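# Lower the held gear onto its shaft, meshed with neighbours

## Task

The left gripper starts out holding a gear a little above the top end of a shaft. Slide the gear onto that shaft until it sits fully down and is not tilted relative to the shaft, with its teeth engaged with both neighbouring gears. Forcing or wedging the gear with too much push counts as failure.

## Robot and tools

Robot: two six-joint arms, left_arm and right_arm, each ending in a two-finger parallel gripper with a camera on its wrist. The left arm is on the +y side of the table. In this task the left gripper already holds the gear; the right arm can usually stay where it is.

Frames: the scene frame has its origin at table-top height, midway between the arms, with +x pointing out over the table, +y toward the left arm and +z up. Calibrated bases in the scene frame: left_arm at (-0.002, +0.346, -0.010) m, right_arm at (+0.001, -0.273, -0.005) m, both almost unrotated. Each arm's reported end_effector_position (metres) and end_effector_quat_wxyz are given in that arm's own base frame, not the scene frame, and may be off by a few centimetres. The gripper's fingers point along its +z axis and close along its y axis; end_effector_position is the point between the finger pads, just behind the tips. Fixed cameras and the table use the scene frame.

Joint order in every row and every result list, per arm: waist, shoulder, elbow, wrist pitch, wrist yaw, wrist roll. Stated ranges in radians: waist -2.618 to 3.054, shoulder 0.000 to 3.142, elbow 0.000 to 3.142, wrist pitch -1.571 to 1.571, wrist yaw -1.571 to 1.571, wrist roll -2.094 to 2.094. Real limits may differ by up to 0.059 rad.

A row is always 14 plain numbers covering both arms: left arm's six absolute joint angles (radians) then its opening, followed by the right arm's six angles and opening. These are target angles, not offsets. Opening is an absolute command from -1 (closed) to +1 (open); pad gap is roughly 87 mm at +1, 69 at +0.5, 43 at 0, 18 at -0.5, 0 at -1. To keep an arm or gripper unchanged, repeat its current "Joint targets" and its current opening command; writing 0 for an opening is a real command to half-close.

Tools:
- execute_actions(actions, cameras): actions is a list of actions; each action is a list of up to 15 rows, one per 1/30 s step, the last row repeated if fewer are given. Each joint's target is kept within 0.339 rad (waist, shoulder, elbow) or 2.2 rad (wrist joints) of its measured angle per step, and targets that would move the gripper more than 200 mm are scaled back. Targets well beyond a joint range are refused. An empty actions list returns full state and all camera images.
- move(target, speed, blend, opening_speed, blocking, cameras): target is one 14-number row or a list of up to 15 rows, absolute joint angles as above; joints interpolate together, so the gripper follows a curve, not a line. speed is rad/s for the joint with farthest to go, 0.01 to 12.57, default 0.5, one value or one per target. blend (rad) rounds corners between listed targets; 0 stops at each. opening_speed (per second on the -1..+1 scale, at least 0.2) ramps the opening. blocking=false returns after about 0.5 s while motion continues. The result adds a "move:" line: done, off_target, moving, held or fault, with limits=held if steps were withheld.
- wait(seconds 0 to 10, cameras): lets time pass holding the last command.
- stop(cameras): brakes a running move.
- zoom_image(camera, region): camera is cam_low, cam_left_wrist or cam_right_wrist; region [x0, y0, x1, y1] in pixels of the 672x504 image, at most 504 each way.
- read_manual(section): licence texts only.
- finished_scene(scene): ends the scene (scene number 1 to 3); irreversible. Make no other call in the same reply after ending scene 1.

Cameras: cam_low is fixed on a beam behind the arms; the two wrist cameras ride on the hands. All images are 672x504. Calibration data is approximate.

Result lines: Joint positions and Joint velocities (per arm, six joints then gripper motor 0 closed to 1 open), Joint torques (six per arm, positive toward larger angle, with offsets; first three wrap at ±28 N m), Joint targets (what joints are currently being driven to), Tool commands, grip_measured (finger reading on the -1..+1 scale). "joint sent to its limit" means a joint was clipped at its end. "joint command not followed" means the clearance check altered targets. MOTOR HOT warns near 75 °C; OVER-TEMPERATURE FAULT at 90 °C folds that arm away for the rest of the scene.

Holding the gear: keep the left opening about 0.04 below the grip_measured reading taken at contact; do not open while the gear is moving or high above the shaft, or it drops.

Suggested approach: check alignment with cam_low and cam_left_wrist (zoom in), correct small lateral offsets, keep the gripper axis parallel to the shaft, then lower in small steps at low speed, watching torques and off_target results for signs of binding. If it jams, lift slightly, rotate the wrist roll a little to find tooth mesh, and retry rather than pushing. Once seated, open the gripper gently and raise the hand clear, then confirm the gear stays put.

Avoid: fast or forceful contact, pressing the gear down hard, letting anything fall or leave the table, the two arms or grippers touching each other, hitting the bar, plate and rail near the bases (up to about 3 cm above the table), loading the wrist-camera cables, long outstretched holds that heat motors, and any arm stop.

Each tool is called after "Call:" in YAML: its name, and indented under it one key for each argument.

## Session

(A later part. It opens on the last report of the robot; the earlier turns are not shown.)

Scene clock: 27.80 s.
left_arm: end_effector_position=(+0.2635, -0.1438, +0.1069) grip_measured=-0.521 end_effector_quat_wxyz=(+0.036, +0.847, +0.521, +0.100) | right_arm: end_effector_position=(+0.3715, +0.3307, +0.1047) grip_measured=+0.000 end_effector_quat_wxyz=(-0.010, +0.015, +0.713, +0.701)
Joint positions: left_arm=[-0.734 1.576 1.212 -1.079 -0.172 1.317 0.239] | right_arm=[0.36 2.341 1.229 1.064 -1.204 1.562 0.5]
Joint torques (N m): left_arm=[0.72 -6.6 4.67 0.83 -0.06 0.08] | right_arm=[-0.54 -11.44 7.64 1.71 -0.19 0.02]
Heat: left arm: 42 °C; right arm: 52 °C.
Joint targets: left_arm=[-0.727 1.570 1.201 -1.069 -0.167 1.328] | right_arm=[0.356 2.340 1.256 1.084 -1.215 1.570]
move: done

Call:
move:
  target: [-0.727, 1.588, 1.206, -1.069, -0.167, 1.328, -1, 0.356, 2.34, 1.256, 1.084, -1.215, 1.57, 0]
  speed: 0.05
  cameras: ["cam_right_wrist","cam_left_wrist"]

Call:
zoom_image:
  camera: "cam_left_wrist"
  region: [360, 80, 500, 290]

Call:
zoom_image:
  camera: "cam_right_wrist"
  region: [340, 190, 430, 320]

Scene clock: 28.70 s.
left_arm: end_effector_position=(+0.2635, -0.1438, +0.1069) grip_measured=-0.521 end_effector_quat_wxyz=(+0.036, +0.847, +0.521, +0.100) | right_arm: end_effector_position=(+0.3715, +0.3307, +0.1047) grip_measured=+0.000 end_effector_quat_wxyz=(-0.010, +0.015, +0.713, +0.701)
Joint positions: left_arm=[-0.734 1.576 1.212 -1.079 -0.172 1.317 0.239] | right_arm=[0.36 2.341 1.229 1.064 -1.204 1.562 0.5]
Joint torques (N m): left_arm=[0.7 -5.14 5.09 0.83 -0.07 0.08] | right_arm=[-0.54 -11.45 7.64 1.72 -0.2 0.02]
Heat: left arm: 42 °C; right arm: 53 °C.
Joint targets: left_arm=[-0.727 1.588 1.206 -1.069 -0.167 1.328] | right_arm=[0.356 2.340 1.256 1.084 -1.215 1.570]
move: done
camera_calibration:
cam_left_wrist: T_world_to_cam=[[-0.879758, 0.441518, -0.176316, 0.30814], [0.0972735, 0.530184, 0.842285, -0.0194904], [0.465364, 0.723856, -0.509381, 0.179991], [0, 0, 0, 1]] pos_world=[0.189223, -0.256004, 0.162431]
cam_right_wrist: T_world_to_cam=[[-0.0584787, -0.0236554, -0.998008, 0.133129], [-0.663991, -0.745596, 0.0565795, 0.512881], [-0.74545, 0.665978, 0.0278946, 0.19786], [0, 0, 0, 1]] pos_world=[0.495828, 0.253781, 0.0983265]
Images, in order (width x height): cam_left_wrist 672x504, cam_right_wrist 672x504.

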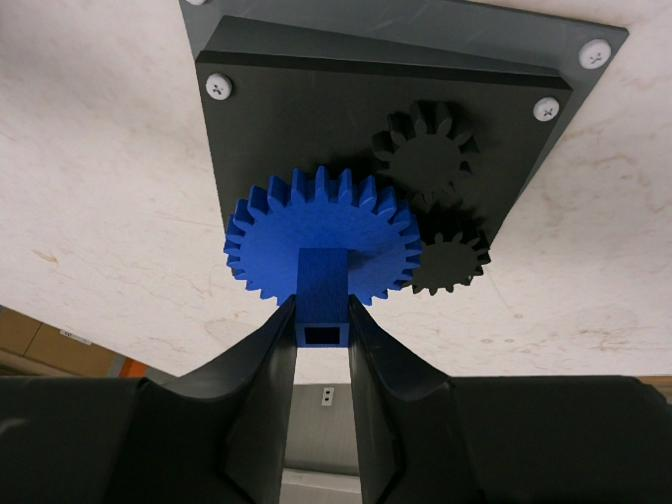

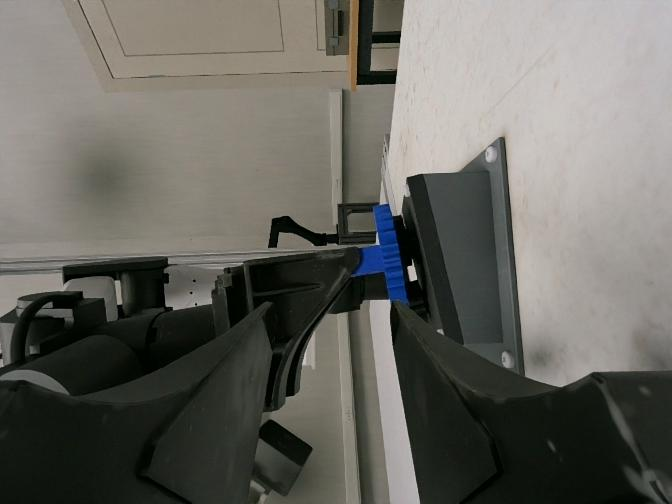

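Scaled by 2.400 from the camera's 672x504 image, which has a finer 960x720 frame.

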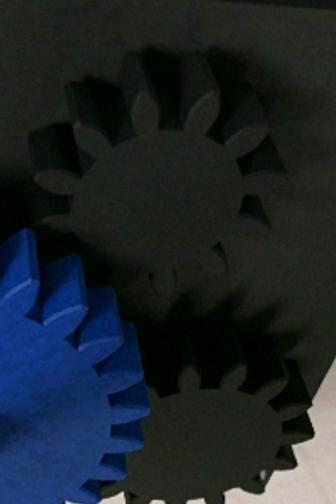

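Scaled by 3.877 from the camera's 672x504 image, which has a finer 960x720 frame.

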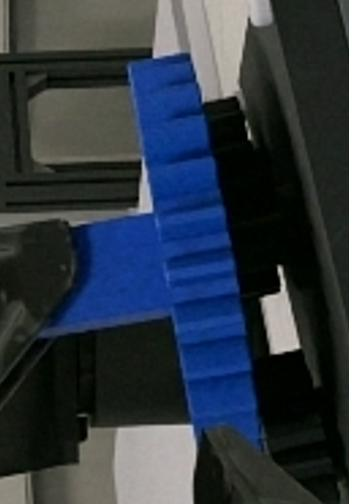

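Call:
move:
  target: [-0.725, 1.592, 1.193, -1.0535, -0.167, 1.328, -1, 0.356, 2.34, 1.256, 1.084, -1.215, 1.57, 0]
  speed: 0.04
  cameras: ["cam_right_wrist","cam_left_wrist"]

Call:
zoom_image:
  camera: "cam_left_wrist"
  region: [360, 80, 500, 290]

Call:
zoom_image:
  camera: "cam_right_wrist"
  region: [340, 190, 430, 320]

Scene clock: 29.87 s.
left_arm: end_effector_position=(+0.2640, -0.1438, +0.1066) grip_measured=-0.521 end_effector_quat_wxyz=(+0.037, +0.847, +0.521, +0.101) | right_arm: end_effector_position=(+0.3715, +0.3307, +0.1047) grip_measured=+0.000 end_effector_quat_wxyz=(-0.010, +0.015, +0.713, +0.701)
Joint positions: left_arm=[-0.733 1.576 1.211 -1.076 -0.172 1.317 0.239] | right_arm=[0.36 2.341 1.229 1.064 -1.204 1.562 0.5]
Joint torques (N m): left_arm=[0.83 -4.81 4.16 0.95 -0.07 0.07] | right_arm=[-0.54 -11.45 7.64 1.72 -0.19 0.03]
Heat: left arm: 42 °C; right arm: 53 °C.
Joint targets: left_arm=[-0.725 1.592 1.193 -1.054 -0.167 1.328] | right_arm=[0.356 2.340 1.256 1.084 -1.215 1.570]
move: done
camera_calibration:
cam_left_wrist: T_world_to_cam=[[-0.879973, 0.440345, -0.178168, 0.308551], [0.0954957, 0.531404, 0.841719, -0.0184569], [0.465326, 0.723675, -0.509672, 0.179563], [0, 0, 0, 1]] pos_world=[0.189724, -0.256006, 0.162028]
cam_right_wrist: T_world_to_cam=[[-0.0584787, -0.0236554, -0.998008, 0.133129], [-0.663991, -0.745596, 0.0565795, 0.512881], [-0.74545, 0.665978, 0.0278946, 0.19786], [0, 0, 0, 1]] pos_world=[0.495828, 0.253781, 0.0983265]
Images, in order (width x height): cam_left_wrist 672x504, cam_right_wrist 672x504.

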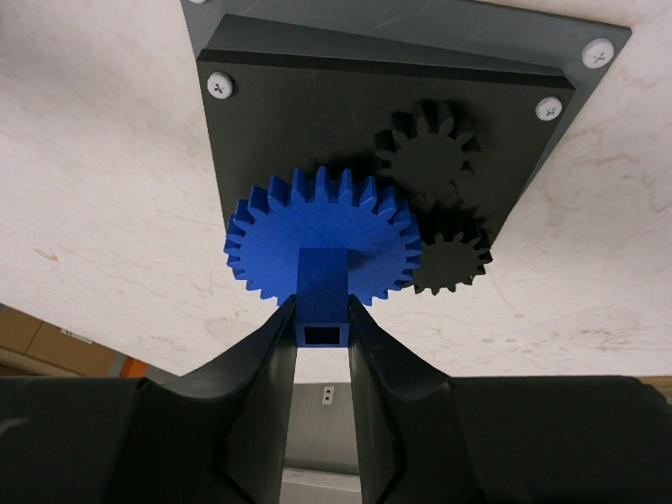

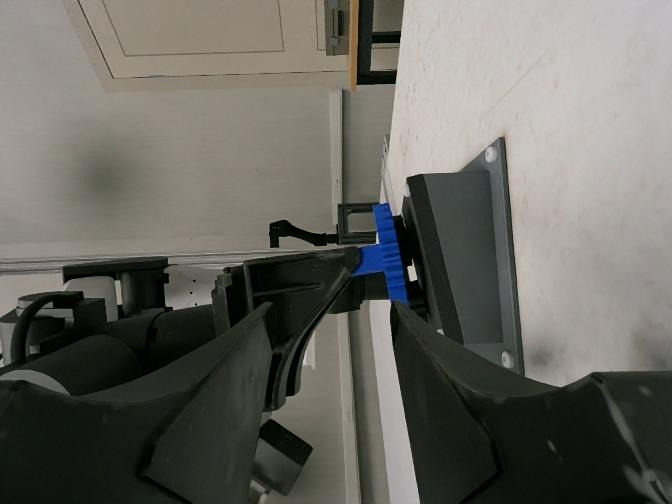

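Scaled by 2.400 from the camera's 672x504 image, which has a finer 960x720 frame.

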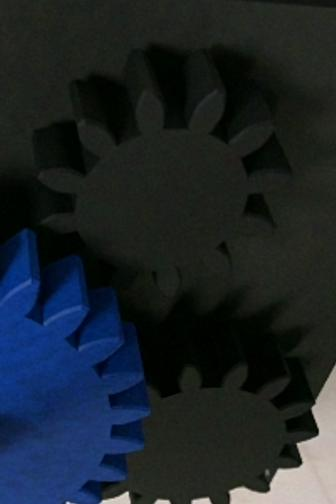

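Scaled by 3.877 from the camera's 672x504 image, which has a finer 960x720 frame.

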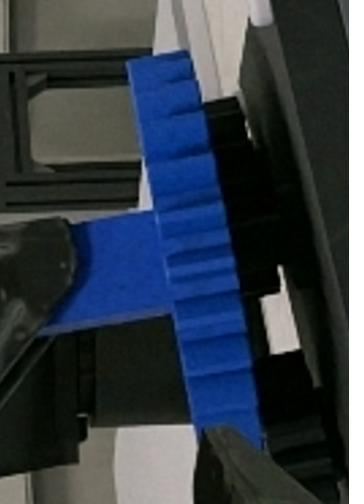

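Call:
zoom_image:
  camera: "cam_left_wrist"
  region: [370, 140, 450, 220]

Call:
zoom_image:
  camera: "cam_left_wrist"
  region: [400, 210, 500, 310]

Scaled by 6.300 from the camera's 672x504 image, which has a finer 960x720 frame.

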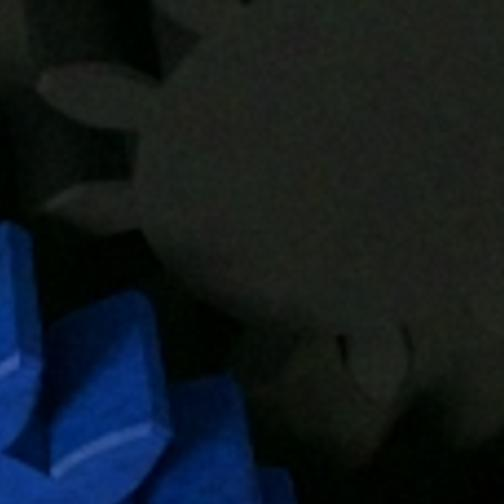

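Scaled by 5.040 from the camera's 672x504 image, which has a finer 960x720 frame.

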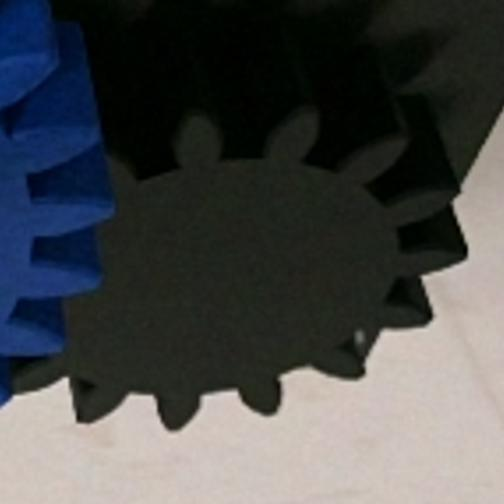

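Call:
move:
  target: [-0.726, 1.541, 1.192, -1.058, -0.167, 1.366, -1, 0.356, 2.34, 1.256, 1.084, -1.215, 1.57, 0]
  speed: 0.05

Scene clock: 32.53 s.
left_arm: end_effector_position=(+0.2646, -0.1439, +0.1074) grip_measured=-0.521 end_effector_quat_wxyz=(+0.038, +0.856, +0.506, +0.102) | right_arm: end_effector_position=(+0.3715, +0.3307, +0.1047) grip_measured=+0.000 end_effector_quat_wxyz=(-0.010, +0.015, +0.713, +0.701)
Joint positions: left_arm=[-0.733 1.568 1.204 -1.072 -0.172 1.353 0.239] | right_arm=[0.36 2.341 1.229 1.064 -1.204 1.562 0.5]
Joint torques (N m): left_arm=[0.77 -8.17 4.66 0.87 -0.07 0.08] | right_arm=[-0.53 -11.45 7.64 1.71 -0.19 0.02]
Heat: left arm: 42 °C; right arm: 54 °C.
Joint targets: left_arm=[-0.726 1.541 1.192 -1.058 -0.167 1.366] | right_arm=[0.356 2.340 1.256 1.084 -1.215 1.570]
move: done

Call:
move:
  target: [-0.726, 1.541, 1.184, -1.050, -0.167, 1.366, -1, 0.356, 2.34, 1.256, 1.084, -1.215, 1.57, 0]
  speed: 0.05

Call:
move:
  target: [-0.727, 1.534, 1.178, -1.051, -0.167, 1.402, -1, 0.356, 2.34, 1.256, 1.084, -1.215, 1.57, 0]
  speed: 0.05

Scene clock: 33.40 s.
left_arm: end_effector_position=(+0.2649, -0.1442, +0.1057) grip_measured=-0.521 end_effector_quat_wxyz=(+0.039, +0.856, +0.505, +0.102) | right_arm: end_effector_position=(+0.3715, +0.3307, +0.1047) grip_measured=+0.000 end_effector_quat_wxyz=(-0.010, +0.015, +0.713, +0.701)
Joint positions: left_arm=[-0.733 1.568 1.197 -1.062 -0.172 1.355 0.239] | right_arm=[0.36 2.341 1.229 1.064 -1.204 1.562 0.5]
Joint torques (N m): left_arm=[0.72 -8.17 4.59 0.88 -0.07 0.08] | right_arm=[-0.53 -11.45 7.65 1.72 -0.19 0.02]
Heat: left arm: 42 °C; right arm: 54 °C.
Joint targets: left_arm=[-0.726 1.541 1.184 -1.050 -0.167 1.366] | right_arm=[0.356 2.340 1.256 1.084 -1.215 1.570]
move: done

Scene clock: 34.47 s.
left_arm: end_effector_position=(+0.2648, -0.1441, +0.1058) grip_measured=-0.521 end_effector_quat_wxyz=(+0.038, +0.865, +0.491, +0.102) | right_arm: end_effector_position=(+0.3715, +0.3307, +0.1047) grip_measured=+0.000 end_effector_quat_wxyz=(-0.010, +0.015, +0.713, +0.701)
Joint positions: left_arm=[-0.733 1.561 1.19 -1.06 -0.17 1.388 0.239] | right_arm=[0.36 2.341 1.229 1.064 -1.204 1.562 0.5]
Joint torques (N m): left_arm=[0.62 -8.12 4.7 0.84 -0.08 0.1] | right_arm=[-0.54 -11.45 7.64 1.72 -0.19 0.02]
Motor temperatures (°C): left_arm=[27 41 42 36 23 26 26] | right_arm=[23 55 41 31 27 24 25]
Heat: left arm: 42 °C; right arm: 55 °C.
Joint targets: left_arm=[-0.727 1.534 1.178 -1.051 -0.167 1.402] | right_arm=[0.356 2.340 1.256 1.084 -1.215 1.570]
move: done

Call:
move:
  target: [-0.727, 1.534, 1.166, -1.039, -0.167, 1.402, -1, 0.356, 2.34, 1.256, 1.084, -1.215, 1.57, 0]
  speed: 0.05
  cameras: ["cam_right_wrist","cam_left_wrist"]

Call:
zoom_image:
  camera: "cam_left_wrist"
  region: [360, 80, 500, 290]

Call:
zoom_image:
  camera: "cam_right_wrist"
  region: [340, 190, 430, 320]

Scene clock: 35.33 s.
left_arm: end_effector_position=(+0.2647, -0.1439, +0.1055) grip_measured=-0.521 end_effector_quat_wxyz=(+0.041, +0.865, +0.490, +0.103) | right_arm: end_effector_position=(+0.3715, +0.3307, +0.1047) grip_measured=+0.000 end_effector_quat_wxyz=(-0.010, +0.015, +0.713, +0.701)
Joint positions: left_arm=[-0.733 1.554 1.182 -1.053 -0.17 1.39 0.239] | right_arm=[0.36 2.341 1.229 1.064 -1.204 1.562 0.5]
Joint torques (N m): left_arm=[0.62 -7.5 4.37 0.9 -0.08 0.08] | right_arm=[-0.53 -11.45 7.64 1.72 -0.19 0.03]
Motor temperatures (°C): left_arm=[27 41 42 36 23 26 26] | right_arm=[23 55 41 31 27 24 25]
Heat: left arm: 42 °C; right arm: 55 °C.
Joint targets: left_arm=[-0.727 1.534 1.166 -1.039 -0.167 1.402] | right_arm=[0.356 2.340 1.256 1.084 -1.215 1.570]
move: done
camera_calibration:
cam_left_wrist: T_world_to_cam=[[-0.844566, 0.50325, -0.182886, 0.309261], [0.126959, 0.520025, 0.844663, -0.0278393], [0.520182, 0.690155, -0.503087, 0.158707], [0, 0, 0, 1]] pos_world=[0.18217, -0.250691, 0.159918]
cam_right_wrist: T_world_to_cam=[[-0.0584787, -0.0236554, -0.998008, 0.133129], [-0.663991, -0.745596, 0.0565795, 0.512881], [-0.74545, 0.665978, 0.0278946, 0.19786], [0, 0, 0, 1]] pos_world=[0.495828, 0.253781, 0.0983265]
Images, in order (width x height): cam_left_wrist 672x504, cam_right_wrist 672x504.

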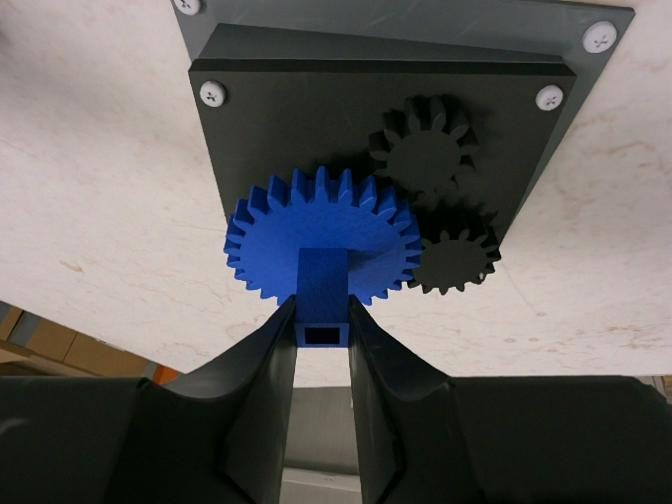

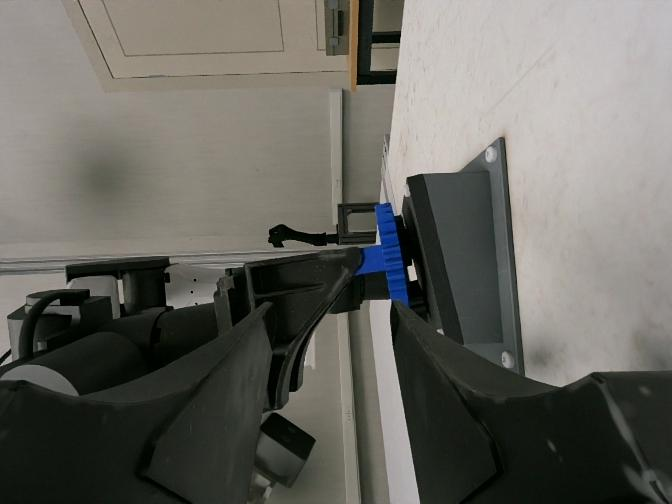

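Scaled by 2.400 from the camera's 672x504 image, which has a finer 960x720 frame.

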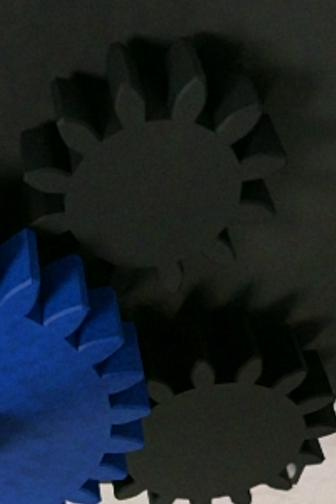

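Scaled by 3.877 from the camera's 672x504 image, which has a finer 960x720 frame.

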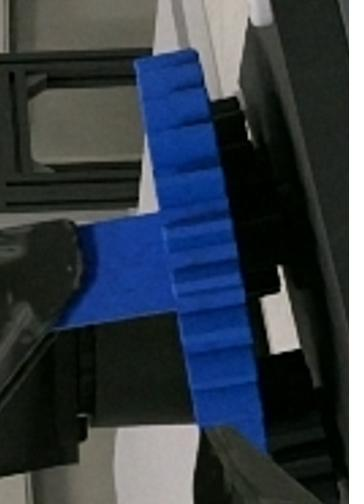

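Call:
zoom_image:
  camera: "cam_left_wrist"
  region: [360, 90, 510, 200]

Call:
zoom_image:
  camera: "cam_left_wrist"
  region: [370, 160, 450, 220]

Call:
zoom_image:
  camera: "cam_left_wrist"
  region: [400, 215, 510, 305]

Scaled by 3.360 from the camera's 672x504 image, which has a finer 960x720 frame.

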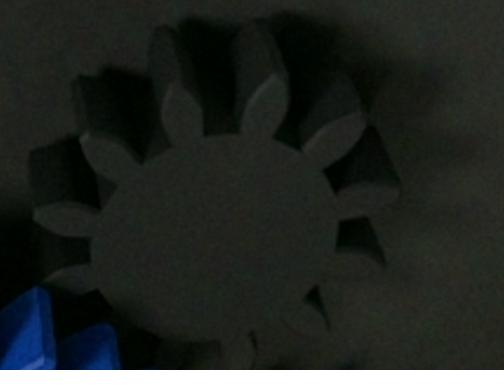

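Scaled by 6.300 from the camera's 672x504 image, which has a finer 960x720 frame.

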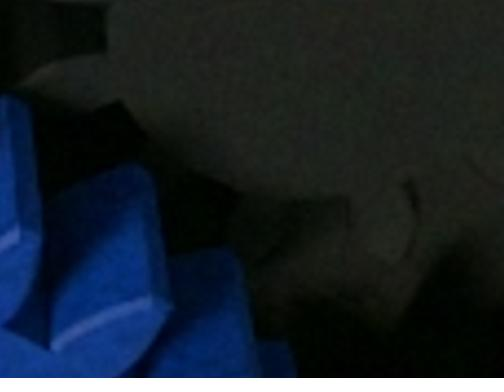

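Scaled by 4.582 from the camera's 672x504 image, which has a finer 960x720 frame.

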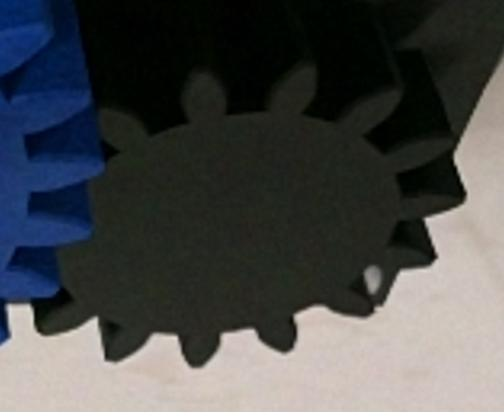

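Call:
move:
  target: [-0.727, 1.592, 1.236, -1.098, -0.167, 1.285, -1, 0.356, 2.34, 1.256, 1.084, -1.215, 1.57, 0]
  speed: 0.1

Scene clock: 37.77 s.
left_arm: end_effector_position=(+0.2633, -0.1441, +0.1068) grip_measured=-0.521 end_effector_quat_wxyz=(+0.039, +0.841, +0.530, +0.099) | right_arm: end_effector_position=(+0.3715, +0.3307, +0.1047) grip_measured=+0.000 end_effector_quat_wxyz=(-0.010, +0.015, +0.713, +0.701)
Joint positions: left_arm=[-0.733 1.578 1.214 -1.077 -0.169 1.295 0.239] | right_arm=[0.36 2.341 1.229 1.064 -1.204 1.562 0.5]
Joint torques (N m): left_arm=[0.64 -4.97 7.31 0.54 -0.09 -0.16] | right_arm=[-0.54 -11.45 7.64 1.71 -0.19 0.02]
Motor temperatures (°C): left_arm=[27 41 43 36 23 26 26] | right_arm=[23 56 42 31 27 24 25]
Heat: left arm: 43 °C; right arm: 56 °C.
Joint targets: left_arm=[-0.727 1.592 1.236 -1.098 -0.167 1.285] | right_arm=[0.356 2.340 1.256 1.084 -1.215 1.570]
move: done

Call:
move:
  target: [-0.727, 1.58, 1.193, -1.056, -0.167, 1.285, -1, 0.356, 2.34, 1.256, 1.084, -1.215, 1.57, 0]
  speed: 0.06

Call:
move:
  target: [-0.727, 1.583, 1.187, -1.050, -0.167, 1.267, -1, 0.356, 2.34, 1.256, 1.084, -1.215, 1.57, 0]
  speed: 0.04

Scene clock: 38.93 s.
left_arm: end_effector_position=(+0.2636, -0.1444, +0.1043) grip_measured=-0.521 end_effector_quat_wxyz=(+0.040, +0.841, +0.531, +0.099) | right_arm: end_effector_position=(+0.3715, +0.3307, +0.1047) grip_measured=+0.000 end_effector_quat_wxyz=(-0.010, +0.015, +0.713, +0.701)
Joint positions: left_arm=[-0.733 1.578 1.204 -1.064 -0.169 1.294 0.239] | right_arm=[0.36 2.341 1.229 1.064 -1.204 1.562 0.5]
Joint torques (N m): left_arm=[0.68 -5.94 4.68 0.81 -0.09 -0.16] | right_arm=[-0.53 -11.48 7.64 1.71 -0.19 0.02]
Motor temperatures (°C): left_arm=[27 41 43 36 23 26 26] | right_arm=[23 56 42 31 27 24 25]
Heat: left arm: 43 °C; right arm: 56 °C.
Joint targets: left_arm=[-0.727 1.580 1.193 -1.056 -0.167 1.285] | right_arm=[0.356 2.340 1.256 1.084 -1.215 1.570]
move: done

Scene clock: 39.73 s.
left_arm: end_effector_position=(+0.2636, -0.1446, +0.1030) grip_measured=-0.521 end_effector_quat_wxyz=(+0.043, +0.836, +0.538, +0.100) | right_arm: end_effector_position=(+0.3715, +0.3307, +0.1047) grip_measured=+0.000 end_effector_quat_wxyz=(-0.010, +0.015, +0.713, +0.701)
Joint positions: left_arm=[-0.733 1.578 1.199 -1.055 -0.169 1.278 0.239] | right_arm=[0.36 2.341 1.229 1.064 -1.204 1.562 0.5]
Joint torques (N m): left_arm=[0.61 -5.71 4.64 0.79 -0.09 -0.16] | right_arm=[-0.53 -11.45 7.65 1.72 -0.19 0.02]
Motor temperatures (°C): left_arm=[27 42 43 36 23 26 26] | right_arm=[23 56 42 31 27 24 25]
Heat: left arm: 43 °C; right arm: 56 °C.
Joint targets: left_arm=[-0.727 1.583 1.187 -1.050 -0.167 1.267] | right_arm=[0.356 2.340 1.256 1.084 -1.215 1.570]
move: done

Call:
move:
  target: [-0.725, 1.588, 1.176, -1.035, -0.167, 1.267, -1, 0.356, 2.34, 1.256, 1.084, -1.215, 1.57, 0]
  speed: 0.05

Call:
move:
  target: [-0.723, 1.592, 1.165, -1.020, -0.167, 1.267, -1, 0.356, 2.34, 1.256, 1.084, -1.215, 1.57, 0]
  speed: 0.05
  cameras: ["cam_right_wrist","cam_left_wrist"]

Call:
zoom_image:
  camera: "cam_right_wrist"
  region: [340, 190, 430, 320]

Scene clock: 40.67 s.
left_arm: end_effector_position=(+0.2640, -0.1449, +0.1004) grip_measured=-0.521 end_effector_quat_wxyz=(+0.045, +0.836, +0.538, +0.100) | right_arm: end_effector_position=(+0.3715, +0.3307, +0.1047) grip_measured=+0.000 end_effector_quat_wxyz=(-0.010, +0.015, +0.713, +0.701)
Joint positions: left_arm=[-0.733 1.578 1.188 -1.04 -0.169 1.277 0.239] | right_arm=[0.36 2.341 1.229 1.064 -1.204 1.562 0.5]
Joint torques (N m): left_arm=[0.81 -5.3 4.66 0.8 -0.09 -0.16] | right_arm=[-0.54 -11.44 7.62 1.71 -0.19 0.02]
Motor temperatures (°C): left_arm=[27 42 43 36 23 26 26] | right_arm=[23 57 42 31 27 24 25]
Heat: left arm: 43 °C; right arm: 57 °C.
Joint targets: left_arm=[-0.725 1.588 1.176 -1.035 -0.167 1.267] | right_arm=[0.356 2.340 1.256 1.084 -1.215 1.570]
move: done

Scene clock: 41.40 s.
left_arm: end_effector_position=(+0.2647, -0.1444, +0.0977) grip_measured=-0.521 end_effector_quat_wxyz=(+0.047, +0.835, +0.539, +0.101) | right_arm: end_effector_position=(+0.3715, +0.3307, +0.1047) grip_measured=+0.000 end_effector_quat_wxyz=(-0.010, +0.015, +0.713, +0.701)
Joint positions: left_arm=[-0.73 1.578 1.177 -1.025 -0.169 1.277 0.239] | right_arm=[0.36 2.341 1.229 1.064 -1.204 1.562 0.5]
Joint torques (N m): left_arm=[0.7 -4.98 4.62 0.81 -0.09 -0.16] | right_arm=[-0.54 -11.45 7.64 1.71 -0.2 0.02]
Motor temperatures (°C): left_arm=[27 41 43 36 23 26 26] | right_arm=[23 57 42 31 27 24 25]
Heat: left arm: 43 °C; right arm: 57 °C.
Joint targets: left_arm=[-0.723 1.592 1.165 -1.020 -0.167 1.267] | right_arm=[0.356 2.340 1.256 1.084 -1.215 1.570]
move: done
camera_calibration:
cam_left_wrist: T_world_to_cam=[[-0.89547, 0.399306, -0.196693, 0.307955], [0.0635758, 0.552089, 0.831358, 0.00177961], [0.440558, 0.731951, -0.519766, 0.183944], [0, 0, 0, 1]] pos_world=[0.194614, -0.258589, 0.154701]
cam_right_wrist: T_world_to_cam=[[-0.0584787, -0.0236554, -0.998008, 0.133129], [-0.663991, -0.745596, 0.0565795, 0.512881], [-0.74545, 0.665978, 0.0278946, 0.19786], [0, 0, 0, 1]] pos_world=[0.495828, 0.253781, 0.0983265]
Images, in order (width x height): cam_left_wrist 672x504, cam_right_wrist 672x504.

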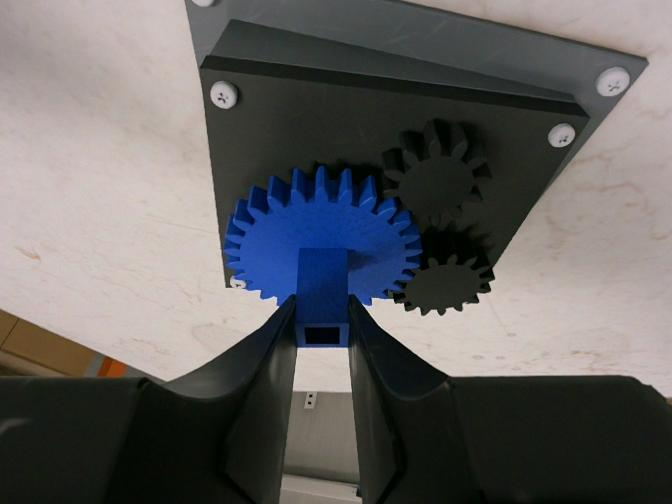

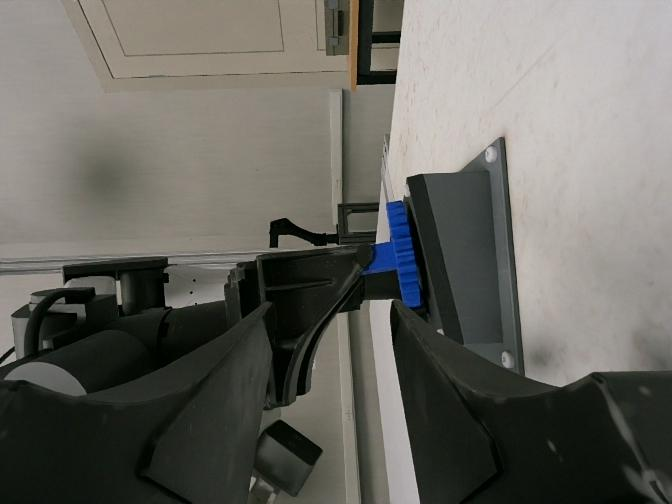

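Scaled by 3.877 from the camera's 672x504 image, which has a finer 960x720 frame.

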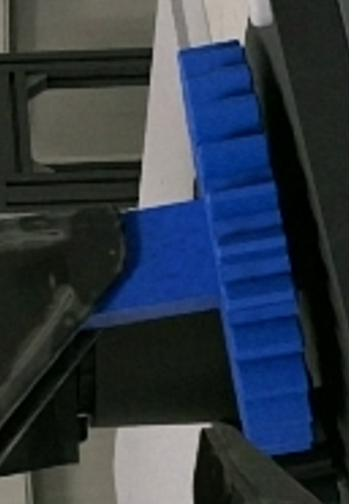

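Call:
move:
  target: [-0.721, 1.595, 1.154, -1.005, -0.167, 1.267, -1, 0.356, 2.34, 1.256, 1.084, -1.215, 1.57, 0]
  speed: 0.05

Call:
move:
  target: [-0.720, 1.598, 1.146, -0.992, -0.167, 1.267, -1, 0.356, 2.34, 1.256, 1.084, -1.215, 1.57, 0]
  speed: 0.05
  cameras: ["cam_right_wrist","cam_left_wrist"]

Call:
zoom_image:
  camera: "cam_right_wrist"
  region: [340, 190, 430, 320]

Scene clock: 42.23 s.
left_arm: end_effector_position=(+0.2653, -0.1442, +0.0957) grip_measured=-0.521 end_effector_quat_wxyz=(+0.048, +0.834, +0.540, +0.101) | right_arm: end_effector_position=(+0.3715, +0.3307, +0.1047) grip_measured=+0.000 end_effector_quat_wxyz=(-0.010, +0.015, +0.713, +0.701)
Joint positions: left_arm=[-0.728 1.578 1.169 -1.014 -0.169 1.277 0.239] | right_arm=[0.36 2.341 1.229 1.064 -1.204 1.562 0.5]
Joint torques (N m): left_arm=[0.7 -4.74 4.4 0.87 -0.1 -0.16] | right_arm=[-0.54 -11.45 7.62 1.72 -0.19 0.02]
Motor temperatures (°C): left_arm=[27 41 43 36 23 26 26] | right_arm=[23 57 42 31 27 24 25]
Heat: left arm: 43 °C; right arm: 57 °C.
Joint targets: left_arm=[-0.721 1.595 1.154 -1.005 -0.167 1.267] | right_arm=[0.356 2.340 1.256 1.084 -1.215 1.570]
move: done

Scene clock: 42.93 s.
left_arm: end_effector_position=(+0.2658, -0.1432, +0.0952) grip_measured=-0.521 end_effector_quat_wxyz=(+0.047, +0.833, +0.542, +0.103) | right_arm: end_effector_position=(+0.3715, +0.3307, +0.1047) grip_measured=+0.000 end_effector_quat_wxyz=(-0.010, +0.015, +0.713, +0.701)
Joint positions: left_arm=[-0.727 1.578 1.166 -1.011 -0.174 1.274 0.239] | right_arm=[0.36 2.341 1.229 1.064 -1.204 1.562 0.5]
Joint torques (N m): left_arm=[0.72 -4.48 4 0.96 -0.05 -0.13] | right_arm=[-0.53 -11.47 7.64 1.72 -0.19 0.02]
Motor temperatures (°C): left_arm=[27 41 43 36 23 26 26] | right_arm=[23 57 42 31 27 24 25]
Heat: left arm: 43 °C; right arm: 57 °C.
Joint targets: left_arm=[-0.720 1.598 1.146 -0.992 -0.167 1.267] | right_arm=[0.356 2.340 1.256 1.084 -1.215 1.570]
move: done
camera_calibration:
cam_left_wrist: T_world_to_cam=[[-0.896755, 0.394183, -0.201122, 0.307887], [0.0558759, 0.551707, 0.832164, 0.00490445], [0.438985, 0.73501, -0.516772, 0.181804], [0, 0, 0, 1]] pos_world=[0.196016, -0.257697, 0.151793]
cam_right_wrist: T_world_to_cam=[[-0.0584787, -0.0236554, -0.998008, 0.133129], [-0.663991, -0.745596, 0.0565795, 0.512881], [-0.74545, 0.665978, 0.0278946, 0.19786], [0, 0, 0, 1]] pos_world=[0.495828, 0.253781, 0.0983265]
Images, in order (width x height): cam_left_wrist 672x504, cam_right_wrist 672x504.

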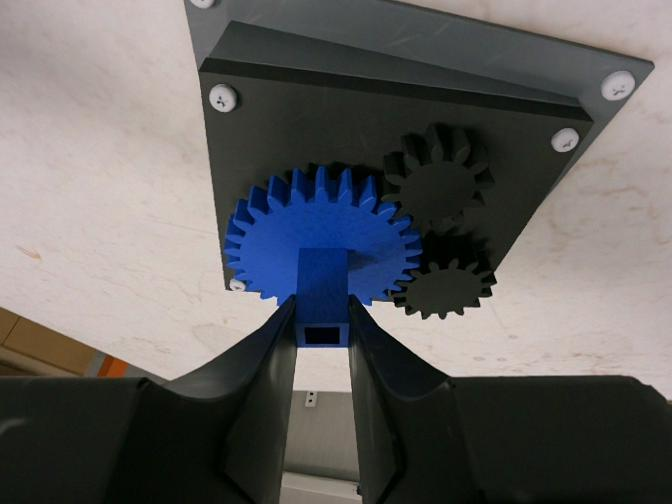

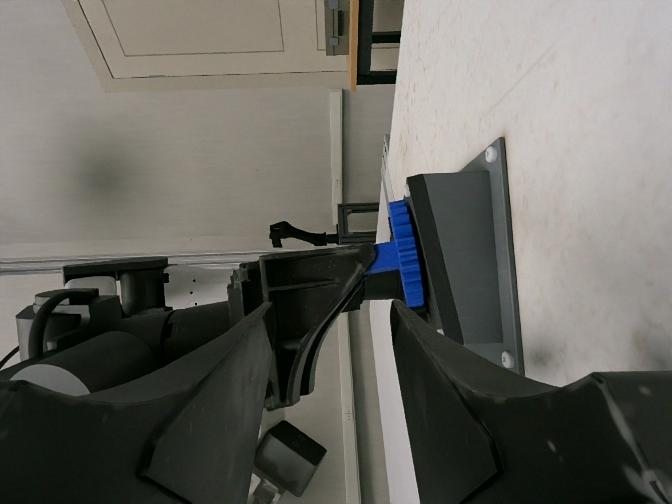

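Scaled by 3.877 from the camera's 672x504 image, which has a finer 960x720 frame.

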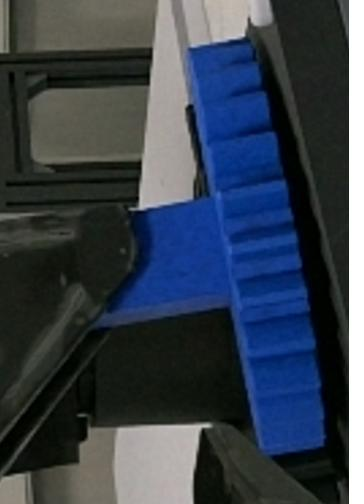

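Call:
move:
  target:
    - [-0.721, 1.590, 1.156, -1.002, -0.170, 1.269, -0.2, 0.356, 2.34, 1.256, 1.084, -1.215, 1.57, 0]
    - [-0.74, 1.580, 1.366, -1.222, -0.167, 1.267, -0.2, 0.356, 2.34, 1.256, 1.084, -1.215, 1.57, 0]
  speed: [0.05, 0.25]
  opening_speed: 0.6
  cameras: ["all"]

Call:
zoom_image:
  camera: "cam_right_wrist"
  region: [340, 190, 430, 320]

Call:
zoom_image:
  camera: "cam_left_wrist"
  region: [200, 0, 600, 300]

Scene clock: 53.77 s.
left_arm: end_effector_position=(+0.2657, -0.1454, +0.1407) grip_measured=-0.200 end_effector_quat_wxyz=(+0.042, +0.835, +0.539, +0.102) | right_arm: end_effector_position=(+0.3715, +0.3307, +0.1047) grip_measured=+0.000 end_effector_quat_wxyz=(-0.010, +0.015, +0.713, +0.701)
Joint positions: left_arm=[-0.732 1.578 1.348 -1.204 -0.174 1.274 0.4] | right_arm=[0.36 2.341 1.229 1.064 -1.204 1.562 0.5]
Joint torques (N m): left_arm=[-0.7 -5.98 7.08 0.58 -0.05 -0.13] | right_arm=[-0.53 -11.45 7.64 1.72 -0.19 0.02]
Motor temperatures (°C): left_arm=[27 41 43 36 23 26 26] | right_arm=[23 60 42 31 27 24 25]
Heat: left arm: 43 °C; right arm: 60 °C.
Joint targets: left_arm=[-0.740 1.580 1.366 -1.222 -0.167 1.267] | right_arm=[0.356 2.340 1.256 1.084 -1.215 1.570]
move: done
camera_calibration:
cam_left_wrist: T_world_to_cam=[[-0.896231, 0.400433, -0.190847, 0.317178], [0.0656878, 0.545299, 0.835664, -0.0356435], [0.438696, 0.736412, -0.515018, 0.206965], [0, 0, 0, 1]] pos_world=[0.195811, -0.259983, 0.196909]
cam_right_wrist: T_world_to_cam=[[-0.0584787, -0.0236554, -0.998008, 0.133129], [-0.663991, -0.745596, 0.0565795, 0.512881], [-0.74545, 0.665978, 0.0278946, 0.19786], [0, 0, 0, 1]] pos_world=[0.495828, 0.253781, 0.0983265]

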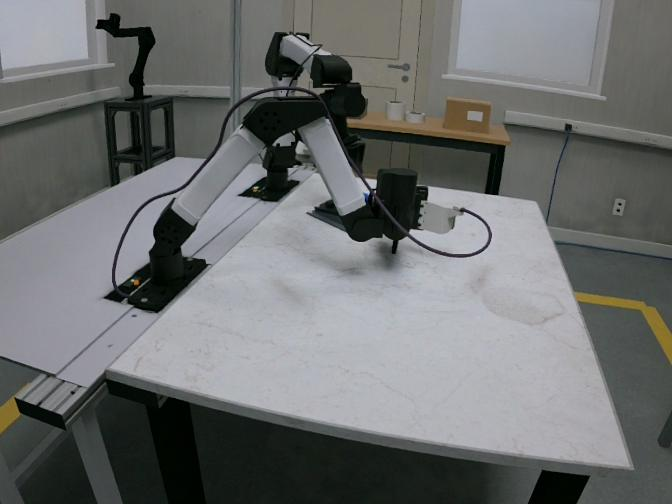

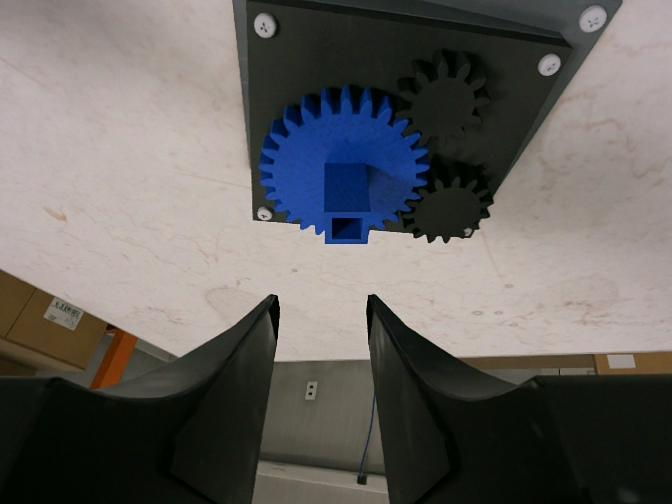

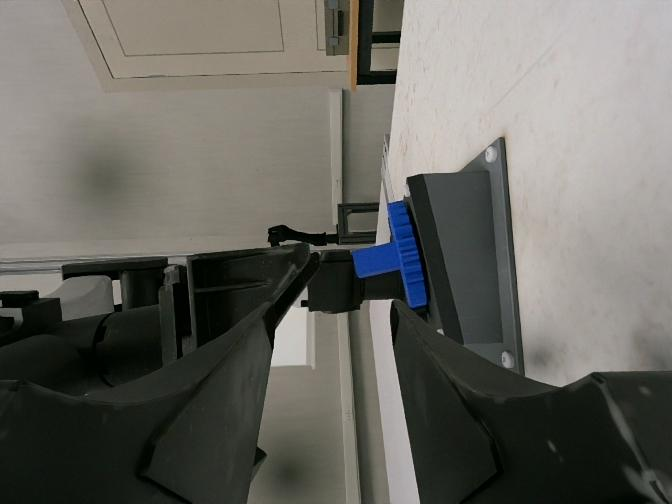

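Scaled by 3.877 from the camera's 672x504 image, which has a finer 960x720 frame.

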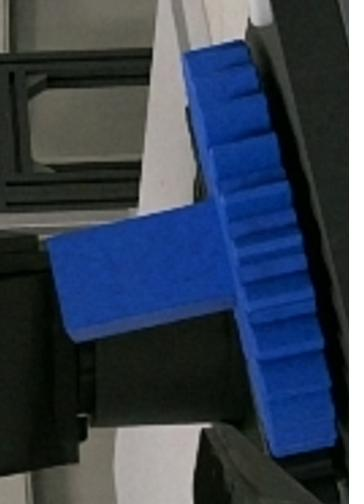

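Scaled by 1.260 from the camera's 672x504 image, which has a finer 960x720 frame.

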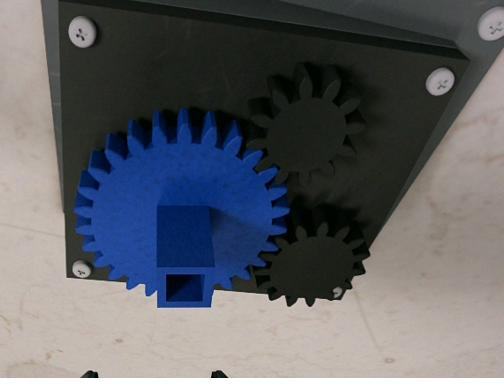

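Call:
finished_scene:
  scene: 1

The scene is finished: the task was done.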